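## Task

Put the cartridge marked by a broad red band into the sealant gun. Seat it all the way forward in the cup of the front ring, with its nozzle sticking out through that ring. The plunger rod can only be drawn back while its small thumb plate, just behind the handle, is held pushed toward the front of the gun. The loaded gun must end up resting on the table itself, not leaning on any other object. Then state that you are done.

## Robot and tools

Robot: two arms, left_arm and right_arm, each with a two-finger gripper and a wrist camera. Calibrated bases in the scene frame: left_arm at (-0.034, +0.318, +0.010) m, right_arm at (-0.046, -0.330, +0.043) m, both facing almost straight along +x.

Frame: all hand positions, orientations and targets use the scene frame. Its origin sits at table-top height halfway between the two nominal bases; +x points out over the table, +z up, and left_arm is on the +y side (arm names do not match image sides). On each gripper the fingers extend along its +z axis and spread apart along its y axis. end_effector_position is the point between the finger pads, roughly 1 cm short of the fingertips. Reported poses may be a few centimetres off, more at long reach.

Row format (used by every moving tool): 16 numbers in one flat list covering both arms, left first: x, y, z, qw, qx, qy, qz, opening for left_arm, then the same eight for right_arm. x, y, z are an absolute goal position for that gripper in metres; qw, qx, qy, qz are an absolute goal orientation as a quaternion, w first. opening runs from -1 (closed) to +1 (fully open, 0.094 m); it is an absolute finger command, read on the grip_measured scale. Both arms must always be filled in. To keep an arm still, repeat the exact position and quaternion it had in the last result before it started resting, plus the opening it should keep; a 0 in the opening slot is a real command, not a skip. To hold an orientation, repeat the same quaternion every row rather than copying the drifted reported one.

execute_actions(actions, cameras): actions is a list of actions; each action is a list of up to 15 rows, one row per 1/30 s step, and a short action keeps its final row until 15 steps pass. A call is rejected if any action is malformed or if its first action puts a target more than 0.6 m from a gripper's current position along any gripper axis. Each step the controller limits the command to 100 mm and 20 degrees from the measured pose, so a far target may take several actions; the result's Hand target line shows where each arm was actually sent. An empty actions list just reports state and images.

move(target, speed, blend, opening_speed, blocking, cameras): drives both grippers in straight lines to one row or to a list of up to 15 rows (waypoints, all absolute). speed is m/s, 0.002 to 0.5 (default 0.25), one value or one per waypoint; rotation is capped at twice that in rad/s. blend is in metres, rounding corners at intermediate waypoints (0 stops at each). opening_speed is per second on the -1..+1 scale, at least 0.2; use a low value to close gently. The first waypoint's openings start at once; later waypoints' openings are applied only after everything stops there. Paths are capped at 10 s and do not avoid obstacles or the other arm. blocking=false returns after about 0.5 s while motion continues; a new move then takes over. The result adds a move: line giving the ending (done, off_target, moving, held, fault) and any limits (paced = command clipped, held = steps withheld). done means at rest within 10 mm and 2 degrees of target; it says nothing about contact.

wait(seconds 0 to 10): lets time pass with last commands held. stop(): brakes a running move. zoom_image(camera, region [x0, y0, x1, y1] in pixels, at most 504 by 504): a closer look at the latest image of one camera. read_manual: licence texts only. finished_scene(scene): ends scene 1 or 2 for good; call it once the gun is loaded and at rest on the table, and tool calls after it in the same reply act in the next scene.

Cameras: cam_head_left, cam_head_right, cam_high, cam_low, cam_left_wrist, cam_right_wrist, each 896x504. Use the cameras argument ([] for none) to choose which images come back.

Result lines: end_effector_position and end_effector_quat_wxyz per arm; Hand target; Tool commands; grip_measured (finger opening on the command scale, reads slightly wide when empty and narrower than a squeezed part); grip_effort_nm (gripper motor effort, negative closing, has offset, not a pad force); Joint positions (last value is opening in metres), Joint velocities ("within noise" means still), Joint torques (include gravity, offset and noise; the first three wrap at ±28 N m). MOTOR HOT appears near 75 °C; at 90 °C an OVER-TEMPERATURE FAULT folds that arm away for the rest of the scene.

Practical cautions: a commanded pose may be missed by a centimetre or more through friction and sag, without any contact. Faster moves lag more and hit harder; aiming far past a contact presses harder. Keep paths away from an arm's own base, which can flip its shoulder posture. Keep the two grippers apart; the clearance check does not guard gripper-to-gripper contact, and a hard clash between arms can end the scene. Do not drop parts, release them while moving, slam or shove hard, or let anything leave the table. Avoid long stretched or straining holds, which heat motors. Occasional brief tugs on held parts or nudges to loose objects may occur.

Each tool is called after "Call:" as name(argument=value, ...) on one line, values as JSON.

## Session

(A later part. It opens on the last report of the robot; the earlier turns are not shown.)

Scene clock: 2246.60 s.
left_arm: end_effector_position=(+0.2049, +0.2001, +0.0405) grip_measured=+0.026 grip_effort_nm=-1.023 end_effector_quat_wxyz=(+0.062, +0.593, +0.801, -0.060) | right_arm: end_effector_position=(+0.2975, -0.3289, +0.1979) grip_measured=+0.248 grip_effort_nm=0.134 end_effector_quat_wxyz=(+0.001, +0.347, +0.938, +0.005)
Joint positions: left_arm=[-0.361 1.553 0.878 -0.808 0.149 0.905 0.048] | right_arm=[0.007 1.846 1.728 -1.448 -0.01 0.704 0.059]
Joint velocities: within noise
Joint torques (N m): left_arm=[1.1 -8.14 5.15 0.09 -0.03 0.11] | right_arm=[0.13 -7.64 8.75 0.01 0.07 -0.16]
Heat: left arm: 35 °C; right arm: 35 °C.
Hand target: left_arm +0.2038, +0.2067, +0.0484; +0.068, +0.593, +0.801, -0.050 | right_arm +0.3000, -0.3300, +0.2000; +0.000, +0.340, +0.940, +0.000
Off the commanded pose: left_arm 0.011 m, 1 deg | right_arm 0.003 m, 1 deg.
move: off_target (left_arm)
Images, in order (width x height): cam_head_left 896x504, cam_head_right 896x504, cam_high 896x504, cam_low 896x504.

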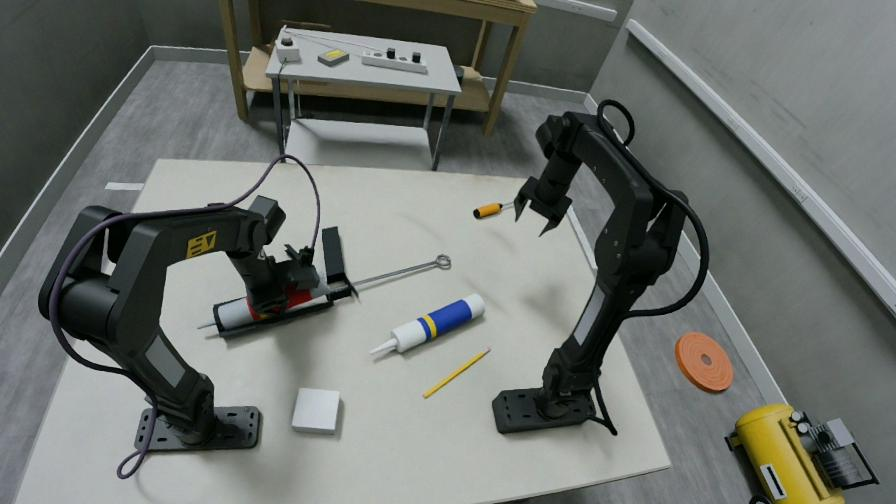

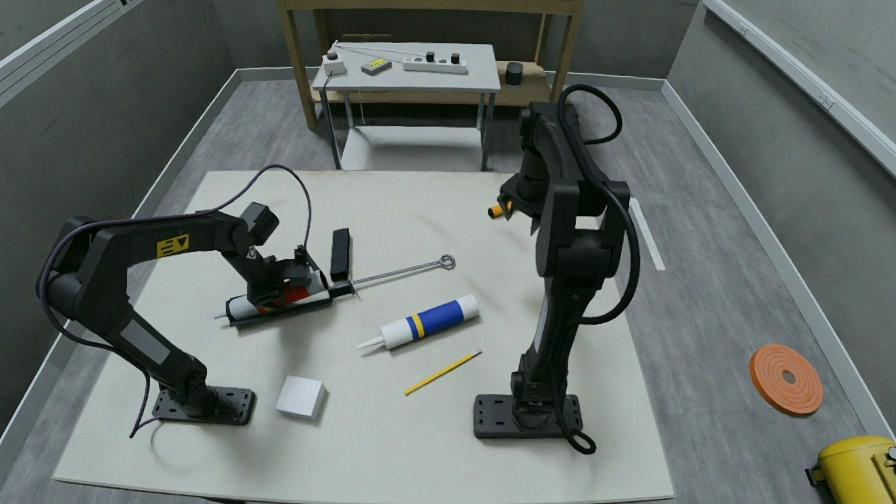

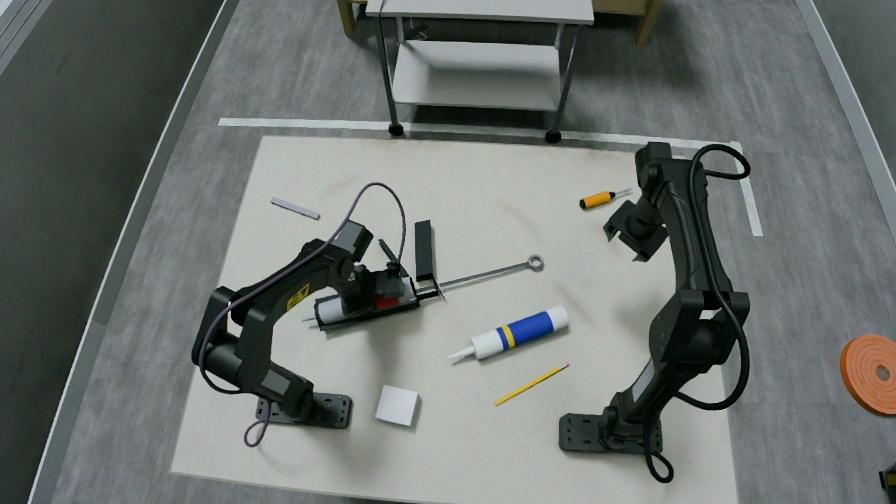

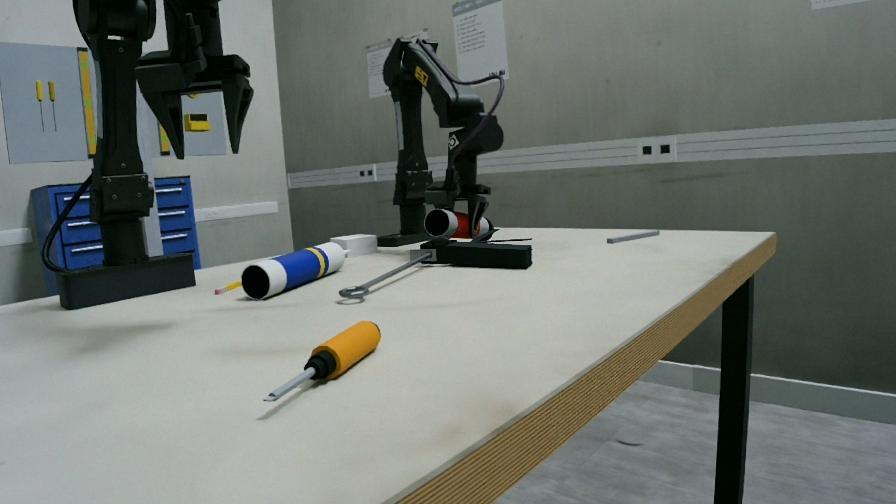

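Call:
move(target=[0.2030,0.2120,0.0450,0.0420,0.5941,0.8029,-0.0311,-0.13,0.30,-0.33,0.20,0,0.34,0.9404,0,0.25], speed=0.03, cameras=["cam_head_left","cam_head_right","cam_high","cam_low"])

Call:
zoom_image(camera="cam_high", region=[290, 250, 450, 350])

Call:
zoom_image(camera="cam_head_right", region=[205, 285, 255, 330])

Call:
zoom_image(camera="cam_head_right", region=[305, 255, 355, 300])

Call:
zoom_image(camera="cam_low", region=[415, 190, 515, 260])

Scene clock: 2283.53 s.
left_arm: end_effector_position=(+0.2049, +0.2004, +0.0403) grip_measured=+0.026 grip_effort_nm=-1.018 end_effector_quat_wxyz=(+0.061, +0.594, +0.800, -0.057) | right_arm: end_effector_position=(+0.2975, -0.3289, +0.1979) grip_measured=+0.248 grip_effort_nm=0.134 end_effector_quat_wxyz=(+0.001, +0.347, +0.938, +0.005)
Joint positions: left_arm=[-0.364 1.553 0.878 -0.808 0.143 0.905 0.048] | right_arm=[0.007 1.846 1.728 -1.448 -0.01 0.704 0.059]
Joint velocities: within noise
Joint torques (N m): left_arm=[-0.34 -5.93 6.72 -0.15 -0.48 0] | right_arm=[0.14 -7.65 8.75 0.01 0.08 -0.16]
Heat: left arm: 34 °C; right arm: 35 °C.
Hand target: left_arm +0.2032, +0.2117, +0.0450; +0.043, +0.594, +0.802, -0.031 | right_arm +0.3000, -0.3300, +0.2000; +0.000, +0.340, +0.940, +0.000
Off the commanded pose: left_arm 0.013 m, 4 deg | right_arm 0.003 m, 1 deg.
move: off_target (left_arm)
Images, in order (width x height): cam_head_left 896x504, cam_head_right 896x504, cam_high 896x504, cam_low 896x504.

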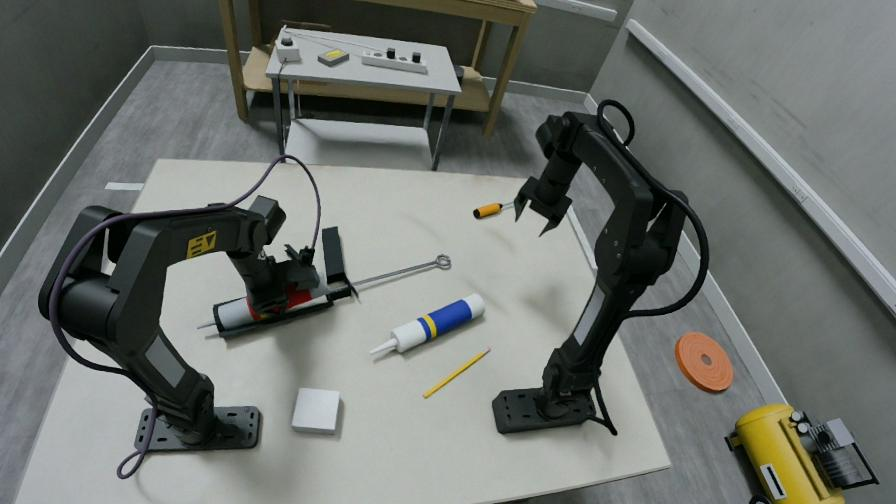

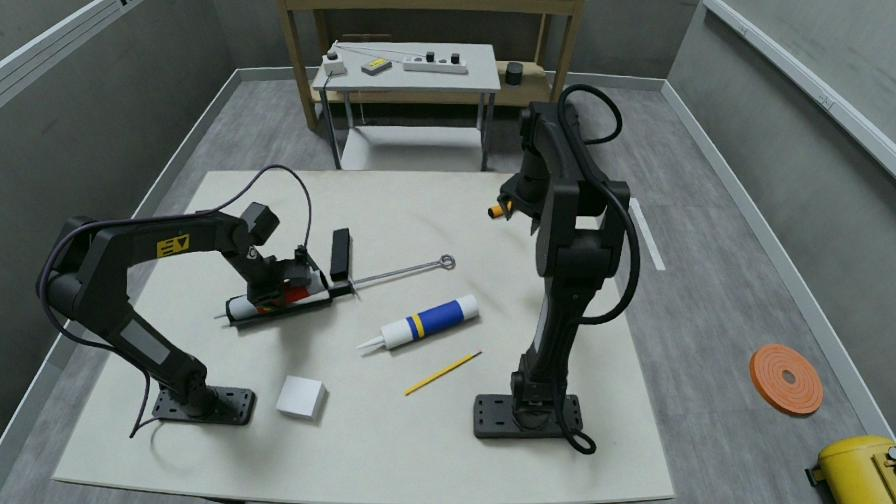

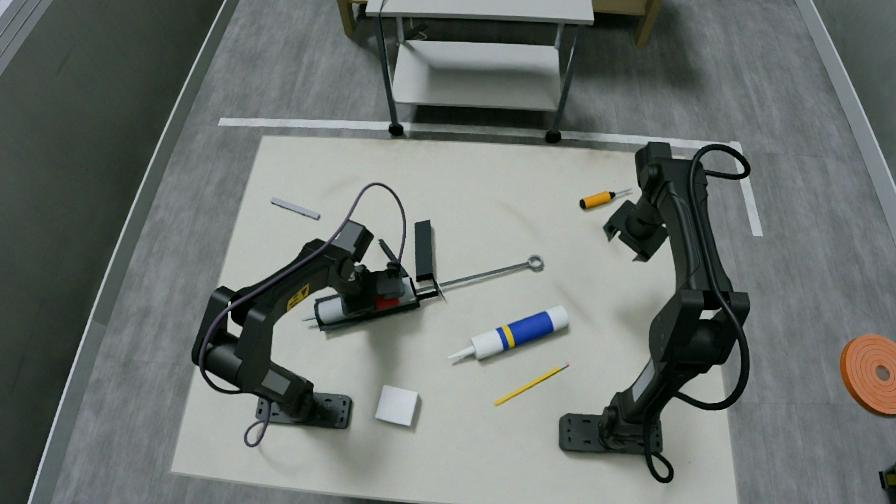

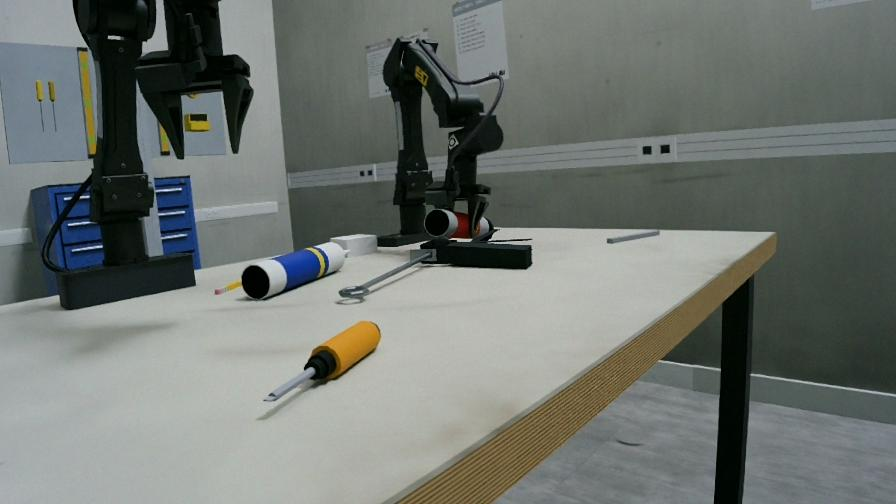

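Scaled by 3.150 from the camera's 896x504 image, which has a finer 1280x720 frame.

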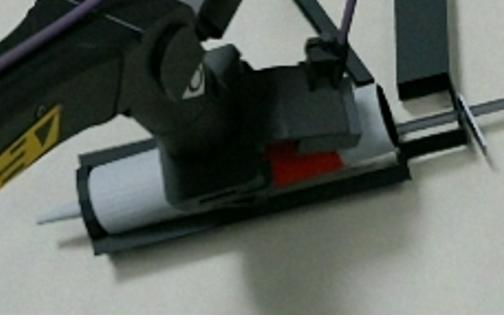

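Scaled by 10.080 from the camera's 896x504 image, which has a finer 1280x720 frame.

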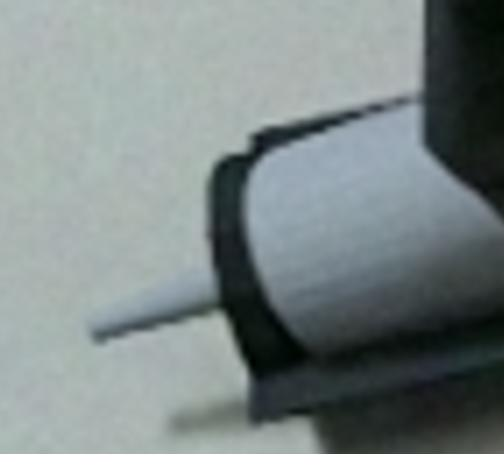

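Scaled by 10.080 from the camera's 896x504 image, which has a finer 1280x720 frame.

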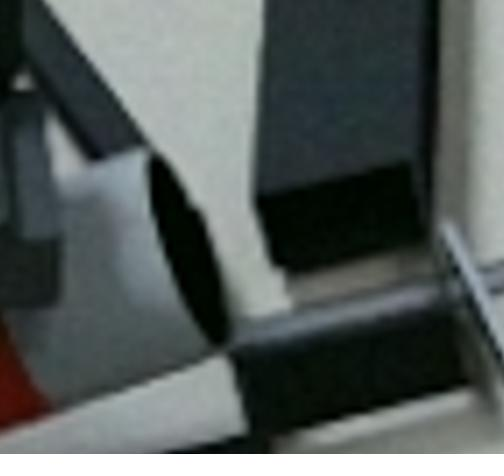

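Scaled by 5.040 from the camera's 896x504 image, which has a finer 1280x720 frame.

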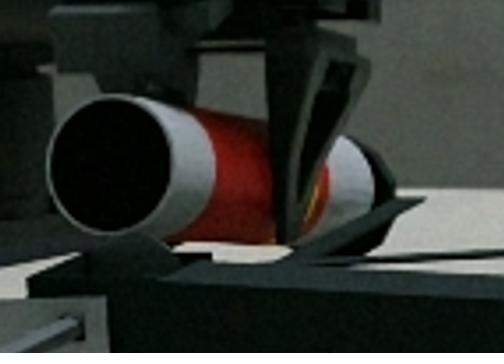

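Call:
move(target=[0.2010,0.2200,0.0430,0.0420,0.5941,0.8029,-0.0311,-0.13,0.30,-0.33,0.20,0,0.34,0.9404,0,0.25], speed=0.03, cameras=["cam_head_left","cam_head_right","cam_high","cam_low"])

Call:
zoom_image(camera="cam_high", region=[290, 250, 450, 350])

Call:
zoom_image(camera="cam_head_right", region=[205, 285, 255, 330])

Call:
zoom_image(camera="cam_head_right", region=[305, 255, 355, 300])

Call:
zoom_image(camera="cam_low", region=[415, 190, 515, 260])

Scene clock: 2303.80 s.
left_arm: end_effector_position=(+0.2060, +0.2026, +0.0403) grip_measured=+0.026 grip_effort_nm=-1.013 end_effector_quat_wxyz=(+0.062, +0.597, +0.798, -0.056) | right_arm: end_effector_position=(+0.2975, -0.3289, +0.1979) grip_measured=+0.248 grip_effort_nm=0.134 end_effector_quat_wxyz=(+0.001, +0.347, +0.938, +0.005)
Joint positions: left_arm=[-0.355 1.553 0.878 -0.808 0.143 0.921 0.048] | right_arm=[0.007 1.846 1.728 -1.448 -0.01 0.704 0.059]
Joint velocities: within noise
Joint torques (N m): left_arm=[1.21 -6.84 5.26 -0.09 -0.49 0.1] | right_arm=[0.14 -7.64 8.76 0.01 0.08 -0.16]
Heat: left arm: 33 °C; right arm: 35 °C.
Hand target: left_arm +0.2012, +0.2193, +0.0427; +0.042, +0.594, +0.802, -0.032 | right_arm +0.3000, -0.3300, +0.2000; +0.000, +0.340, +0.940, +0.000
Off the commanded pose: left_arm 0.018 m, 4 deg | right_arm 0.003 m, 1 deg.
move: off_target (left_arm)
Images, in order (width x height): cam_head_left 896x504, cam_head_right 896x504, cam_high 896x504, cam_low 896x504.

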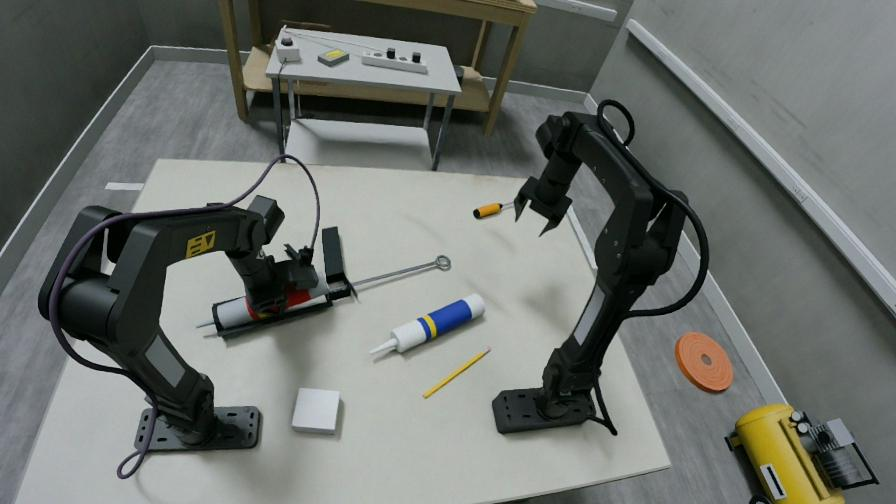

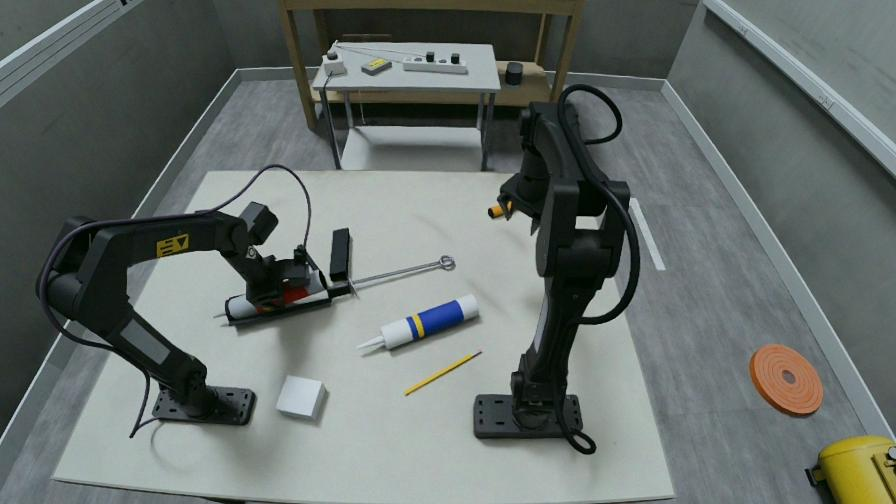

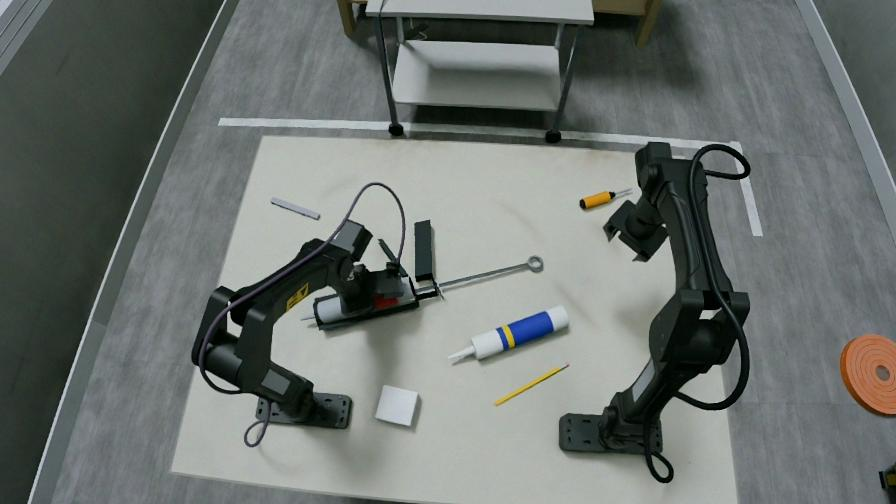

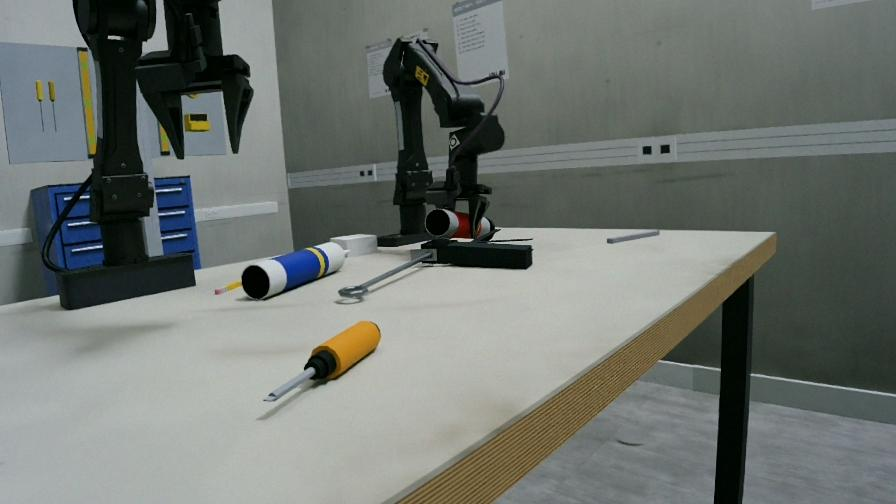

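Scaled by 3.150 from the camera's 896x504 image, which has a finer 1280x720 frame.

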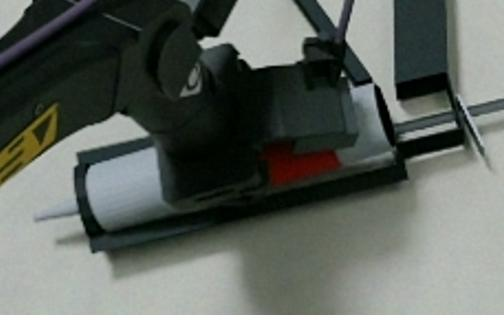

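Scaled by 10.080 from the camera's 896x504 image, which has a finer 1280x720 frame.

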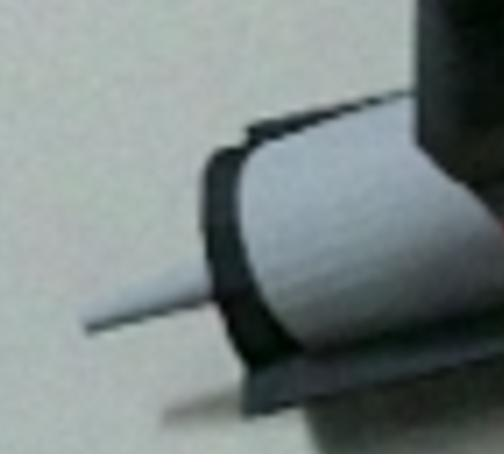

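Scaled by 10.080 from the camera's 896x504 image, which has a finer 1280x720 frame.

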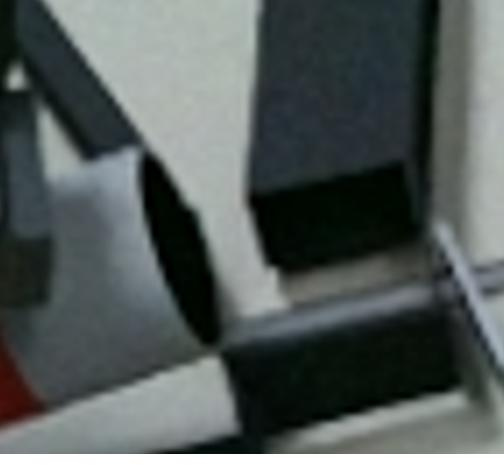

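Scaled by 5.040 from the camera's 896x504 image, which has a finer 1280x720 frame.

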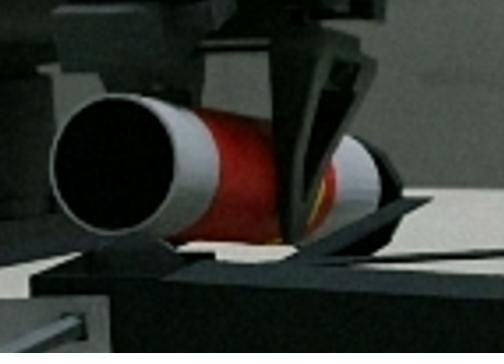

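Call:
move(target=[0.2055,0.2030,0.0440,0.0665,0.5935,0.8005,-0.0500,0.12,0.30,-0.33,0.20,0,0.34,0.9404,0,0.25], speed=0.03, opening_speed=0.3, cameras=["cam_head_left","cam_head_right","cam_high","cam_low","cam_left_wrist"])

Call:
zoom_image(camera="cam_high", region=[290, 250, 450, 350])

Call:
zoom_image(camera="cam_low", region=[415, 190, 515, 260])

Scene clock: 2349.63 s.
left_arm: end_effector_position=(+0.2068, +0.2047, +0.0399) grip_measured=+0.118 grip_effort_nm=0.100 end_effector_quat_wxyz=(+0.059, +0.597, +0.799, -0.049) | right_arm: end_effector_position=(+0.2975, -0.3289, +0.1979) grip_measured=+0.248 grip_effort_nm=0.134 end_effector_quat_wxyz=(+0.001, +0.347, +0.938, +0.005)
Joint positions: left_arm=[-0.356 1.553 0.878 -0.808 0.128 0.92 0.053] | right_arm=[0.007 1.846 1.728 -1.448 -0.01 0.704 0.059]
Joint velocities: within noise
Joint torques (N m): left_arm=[-0.54 -6.63 5.16 0.3 0.06 -0.14] | right_arm=[0.14 -7.64 8.75 0.01 0.08 -0.16]
Heat: left arm: 33 °C; right arm: 35 °C.
Hand target: left_arm +0.2059, +0.2039, +0.0437; +0.065, +0.594, +0.801, -0.047 | right_arm +0.3000, -0.3300, +0.2000; +0.000, +0.340, +0.940, +0.000
Off the commanded pose: left_arm 0.005 m, 1 deg | right_arm 0.003 m, 1 deg.
move: done
camera_calibration:
cam_left_wrist: T_world_to_cam=[[-0.956208, -0.292684, 0.00176566, 0.256336], [-0.276047, 0.903827, 0.326948, -0.105998], [-0.0972882, 0.312142, -0.945041, 0.0825103], [0, 0, 0, 1]] pos_world=[0.223878, 0.145074, 0.112179]
Images, in order (width x height): cam_head_left 896x504, cam_head_right 896x504, cam_high 896x504, cam_low 896x504, cam_left_wrist 896x504.

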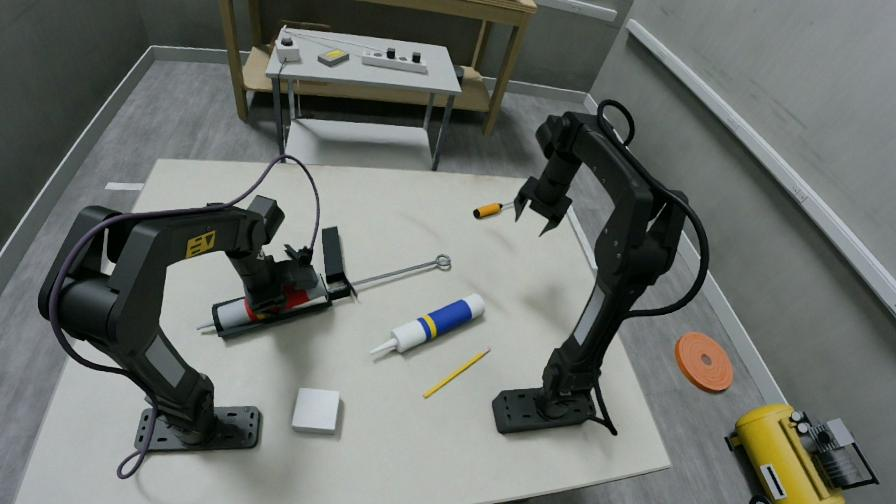

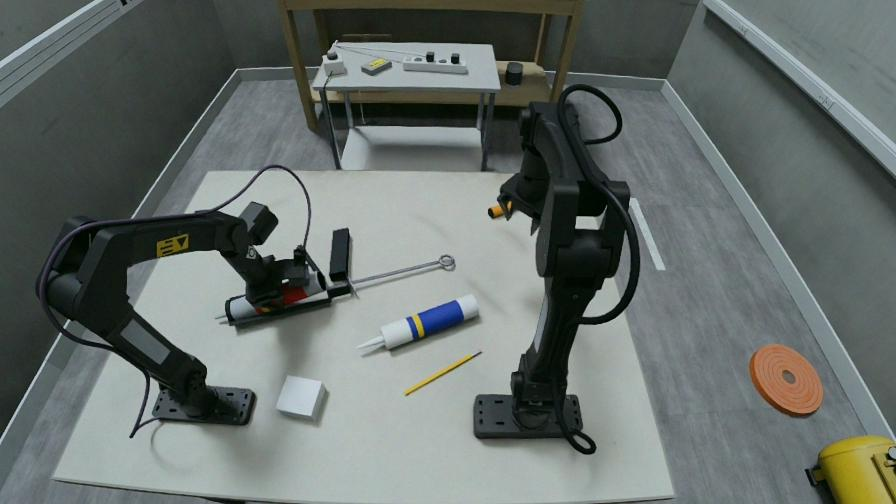

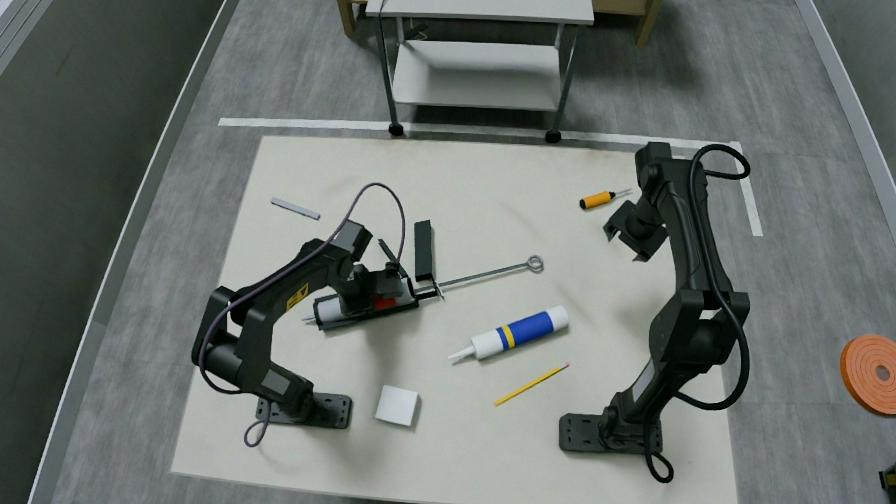

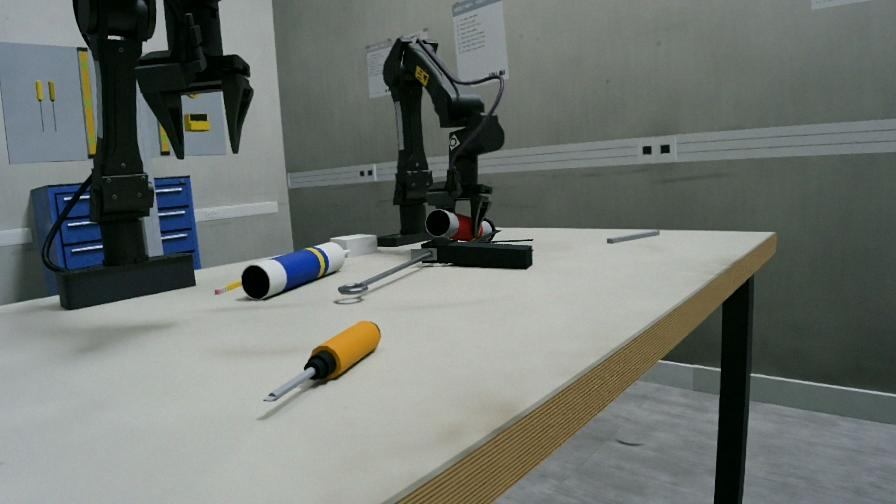

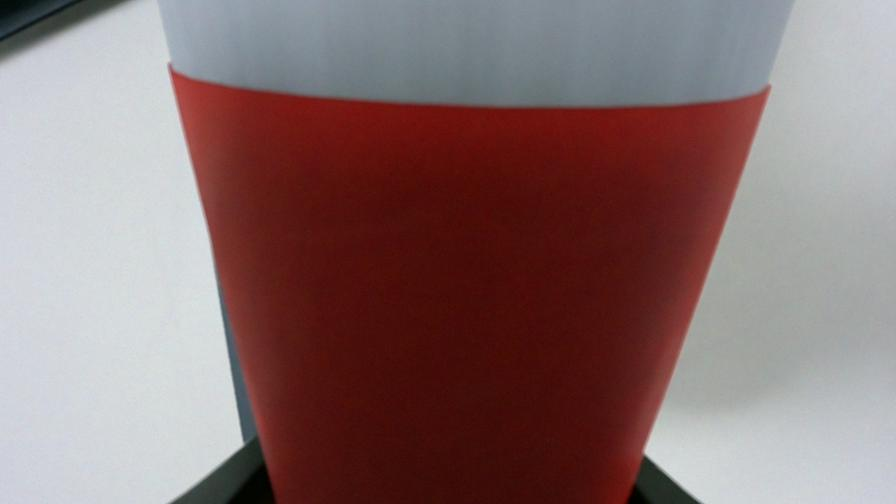

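Scaled by 3.150 from the camera's 896x504 image, which has a finer 1280x720 frame.

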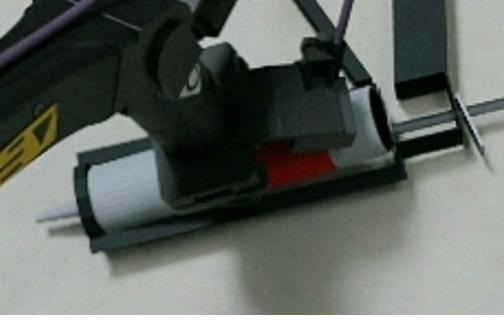

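Scaled by 5.040 from the camera's 896x504 image, which has a finer 1280x720 frame.

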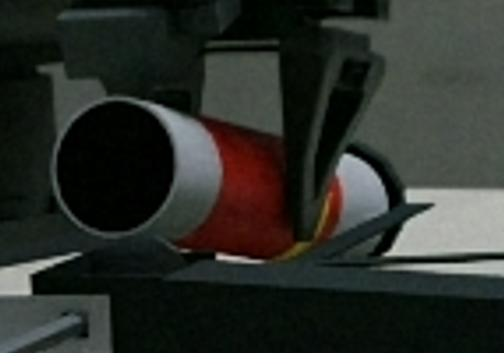

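Call:
move(target=[0.2055,0.2030,0.0650,0.0665,0.5935,0.8005,-0.0500,0.12,0.30,-0.33,0.20,0,0.34,0.9404,0,0.25], speed=0.03, cameras=["cam_head_left","cam_head_right","cam_high","cam_low","cam_left_wrist"])

Call:
zoom_image(camera="cam_high", region=[290, 250, 450, 350])

Call:
zoom_image(camera="cam_head_right", region=[205, 285, 255, 330])

Call:
zoom_image(camera="cam_low", region=[415, 190, 515, 260])

Scene clock: 2372.57 s.
left_arm: end_effector_position=(+0.2022, +0.2090, +0.0489) grip_measured=+0.119 grip_effort_nm=0.081 end_effector_quat_wxyz=(+0.049, +0.592, +0.803, -0.050) | right_arm: end_effector_position=(+0.2975, -0.3289, +0.1979) grip_measured=+0.248 grip_effort_nm=0.134 end_effector_quat_wxyz=(+0.001, +0.347, +0.938, +0.005)
Joint positions: left_arm=[-0.35 1.533 0.899 -0.869 0.123 0.914 0.053] | right_arm=[0.007 1.846 1.728 -1.448 -0.01 0.704 0.059]
Joint velocities: within noise
Joint torques (N m): left_arm=[-0.54 -7.39 8.16 0.01 0.15 -0.12] | right_arm=[0.14 -7.64 8.76 0.01 0.08 -0.16]
Heat: left arm: 33 °C; right arm: 34 °C.
Hand target: left_arm +0.2063, +0.2046, +0.0643; +0.067, +0.589, +0.804, -0.050 | right_arm +0.3000, -0.3300, +0.2000; +0.000, +0.340, +0.940, +0.000
Off the commanded pose: left_arm 0.018 m, 2 deg | right_arm 0.003 m, 1 deg.
move: off_target (left_arm)
camera_calibration:
cam_left_wrist: T_world_to_cam=[[-0.952299, -0.304767, 0.01562, 0.254218], [-0.281341, 0.896625, 0.341922, -0.112239], [-0.118212, 0.321217, -0.939599, 0.0912321], [0, 0, 0, 1]] pos_world=[0.221299, 0.148808, 0.120128]
Images, in order (width x height): cam_head_left 896x504, cam_head_right 896x504, cam_high 896x504, cam_low 896x504, cam_left_wrist 896x504.

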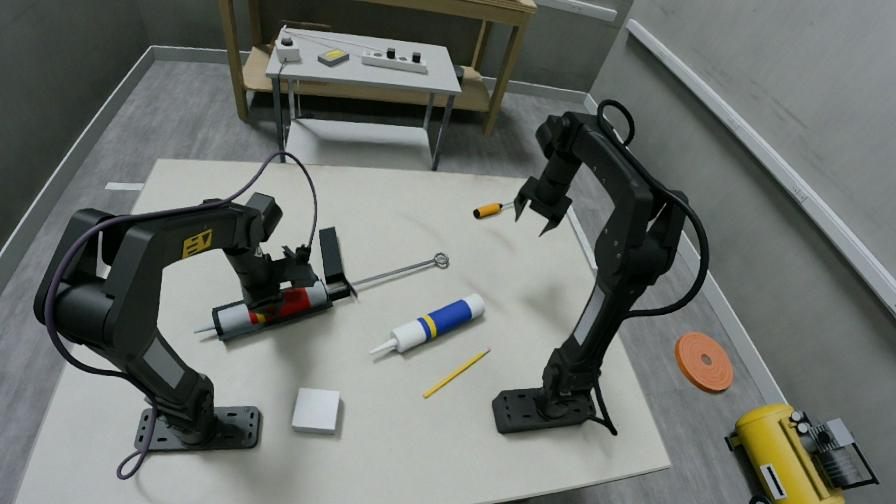

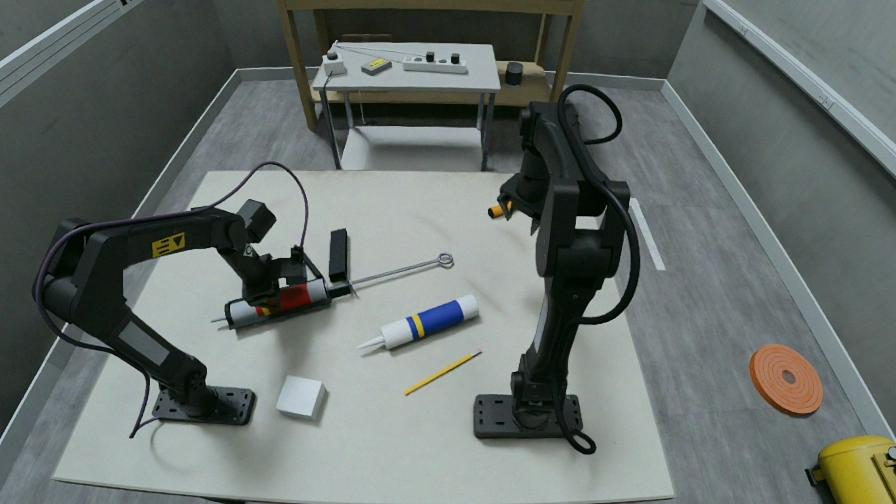

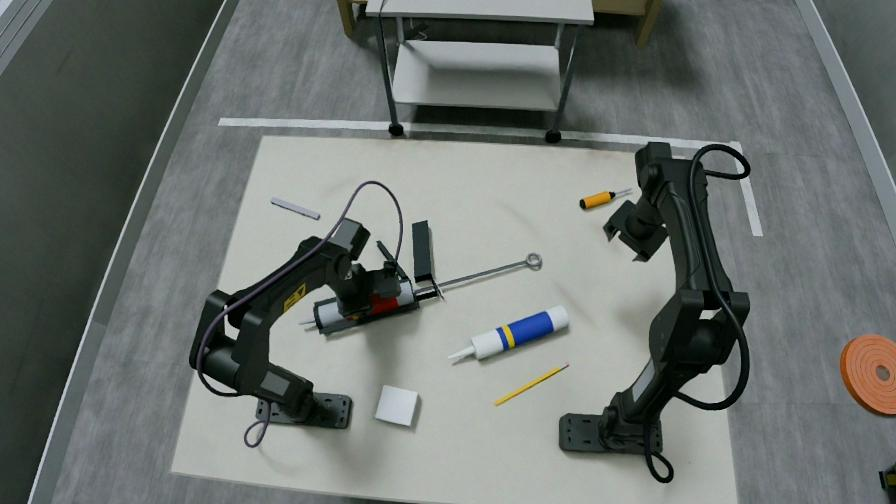

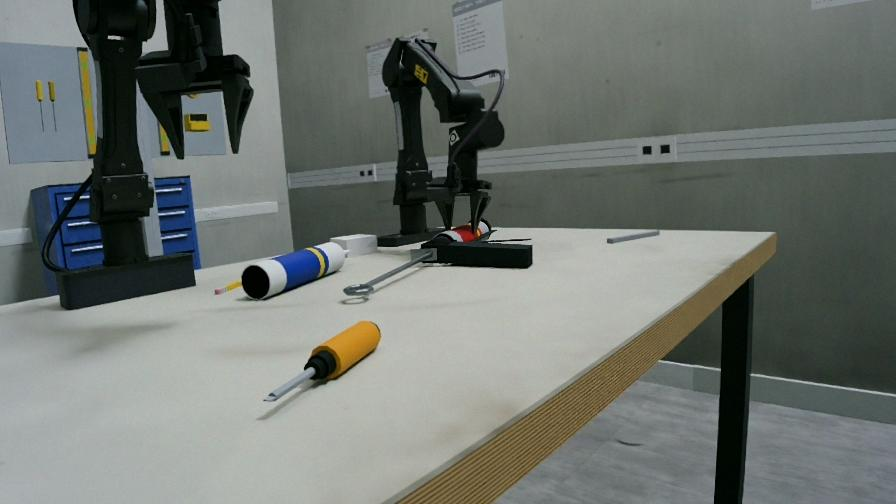

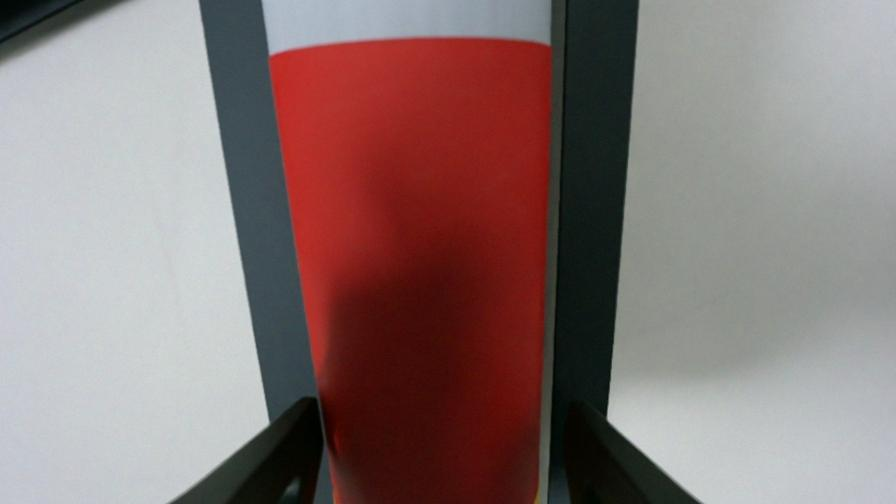

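Scaled by 3.150 from the camera's 896x504 image, which has a finer 1280x720 frame.

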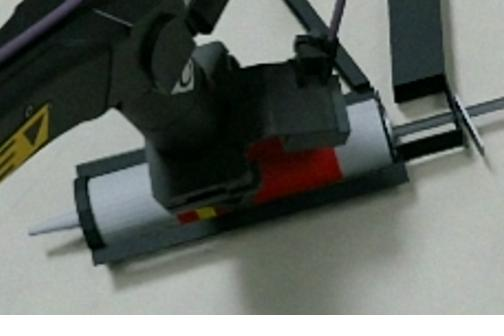

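Scaled by 10.080 from the camera's 896x504 image, which has a finer 1280x720 frame.

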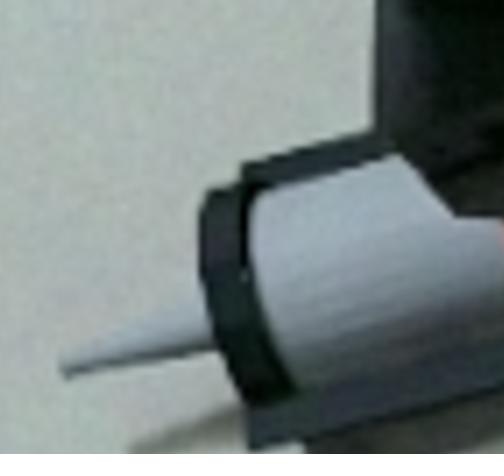

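Scaled by 5.040 from the camera's 896x504 image, which has a finer 1280x720 frame.

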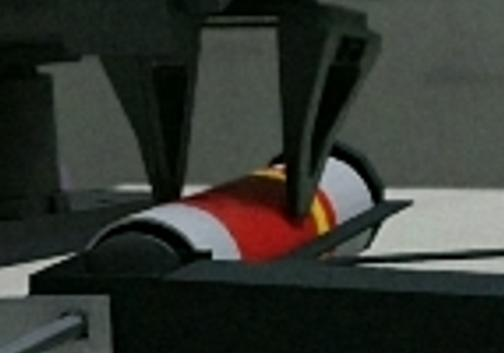

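Call:
move(target=[0.2050,0.2040,0.0320,0.0,0.5870,0.8096,0.0,0.2,0.30,-0.33,0.20,0,0.34,0.9404,0,0.25], speed=0.04, cameras=["cam_head_left","cam_head_right","cam_high","cam_low","cam_left_wrist"])

Call:
zoom_image(camera="cam_high", region=[290, 250, 450, 350])

Call:
zoom_image(camera="cam_low", region=[415, 190, 515, 260])

Scene clock: 2397.40 s.
left_arm: end_effector_position=(+0.2005, +0.2076, +0.0389) grip_measured=+0.198 grip_effort_nm=0.095 end_effector_quat_wxyz=(+0.003, +0.593, +0.805, -0.005) | right_arm: end_effector_position=(+0.2975, -0.3289, +0.1979) grip_measured=+0.248 grip_effort_nm=0.134 end_effector_quat_wxyz=(+0.001, +0.347, +0.938, +0.005)
Joint positions: left_arm=[-0.435 1.606 0.936 -0.897 0.011 0.832 0.056] | right_arm=[0.007 1.846 1.728 -1.448 -0.01 0.704 0.059]
Joint velocities: within noise
Joint torques (N m): left_arm=[-0.62 -3.08 6.06 0.4 -0.11 -0.23] | right_arm=[0.16 -7.64 8.75 0.01 0.07 -0.16]
Heat: left arm: 34 °C; right arm: 34 °C.
Hand target: left_arm +0.2055, +0.2053, +0.0328; +0.001, +0.588, +0.809, +0.001 | right_arm +0.3000, -0.3300, +0.2000; +0.000, +0.340, +0.940, +0.000
Off the commanded pose: left_arm 0.009 m, 1 deg | right_arm 0.003 m, 1 deg.
move: done
camera_calibration:
cam_left_wrist: T_world_to_cam=[[-0.951898, -0.3064, -0.00304214, 0.253315], [-0.273643, 0.845579, 0.458385, -0.10345], [-0.137877, 0.437168, -0.888749, 0.059998], [0, 0, 0, 1]] pos_world=[0.221094, 0.138862, 0.101514]
Images, in order (width x height): cam_head_left 896x504, cam_head_right 896x504, cam_high 896x504, cam_low 896x504, cam_left_wrist 896x504.

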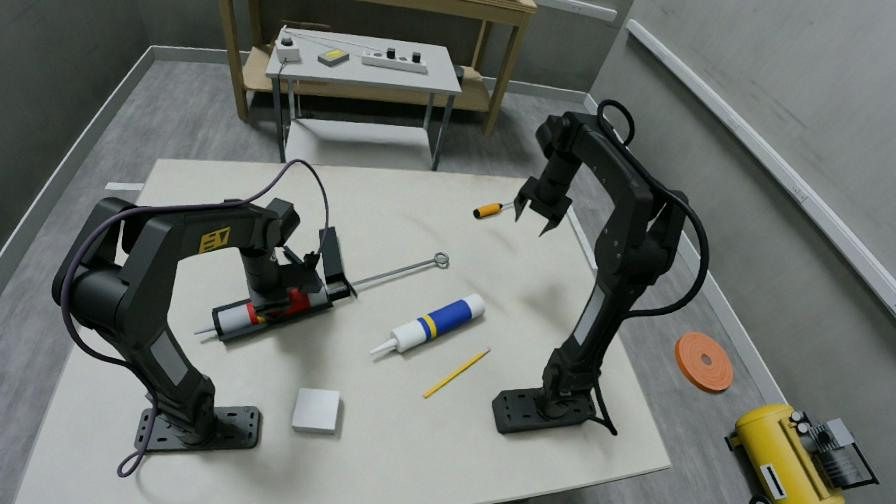

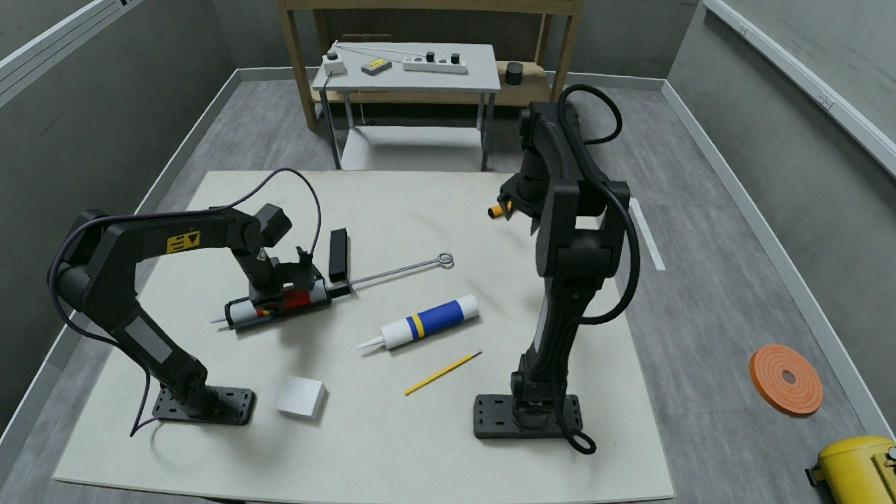

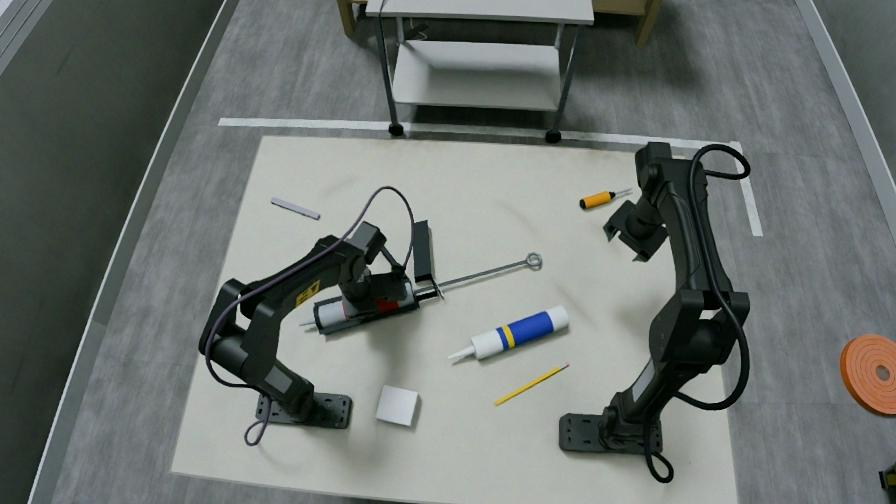

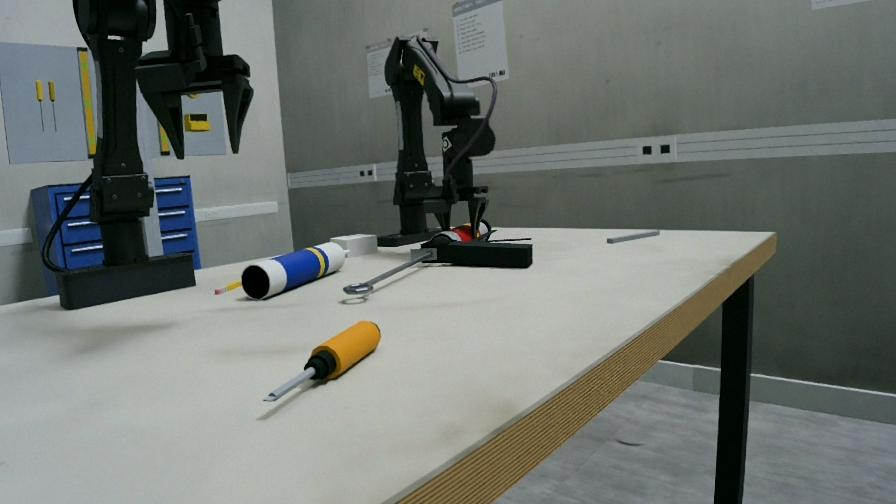

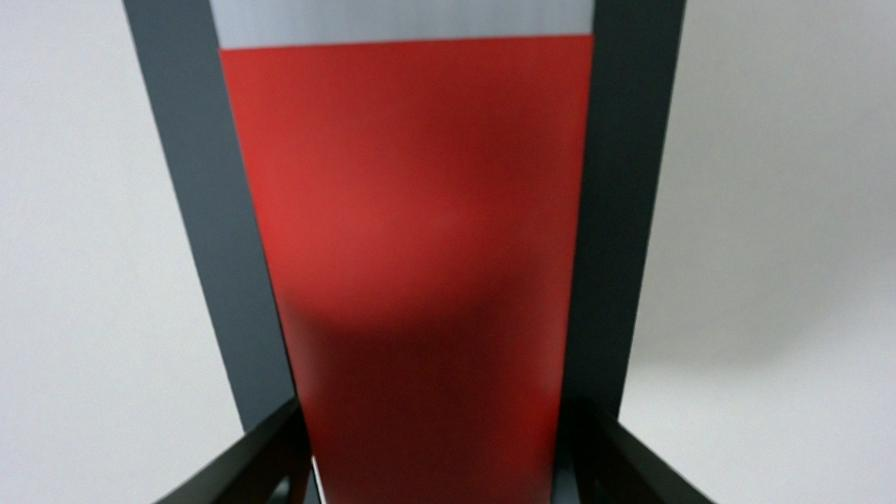

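Scaled by 3.150 from the camera's 896x504 image, which has a finer 1280x720 frame.

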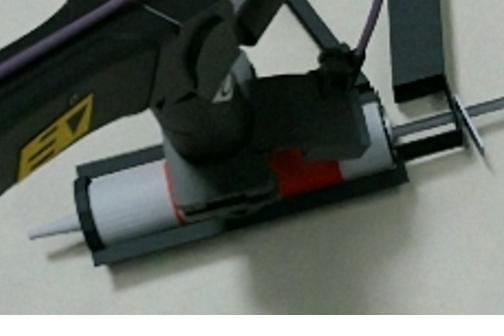

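Scaled by 5.040 from the camera's 896x504 image, which has a finer 1280x720 frame.

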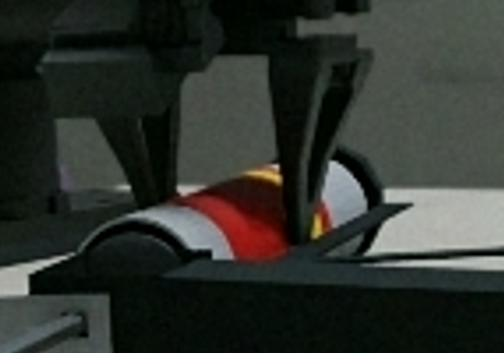

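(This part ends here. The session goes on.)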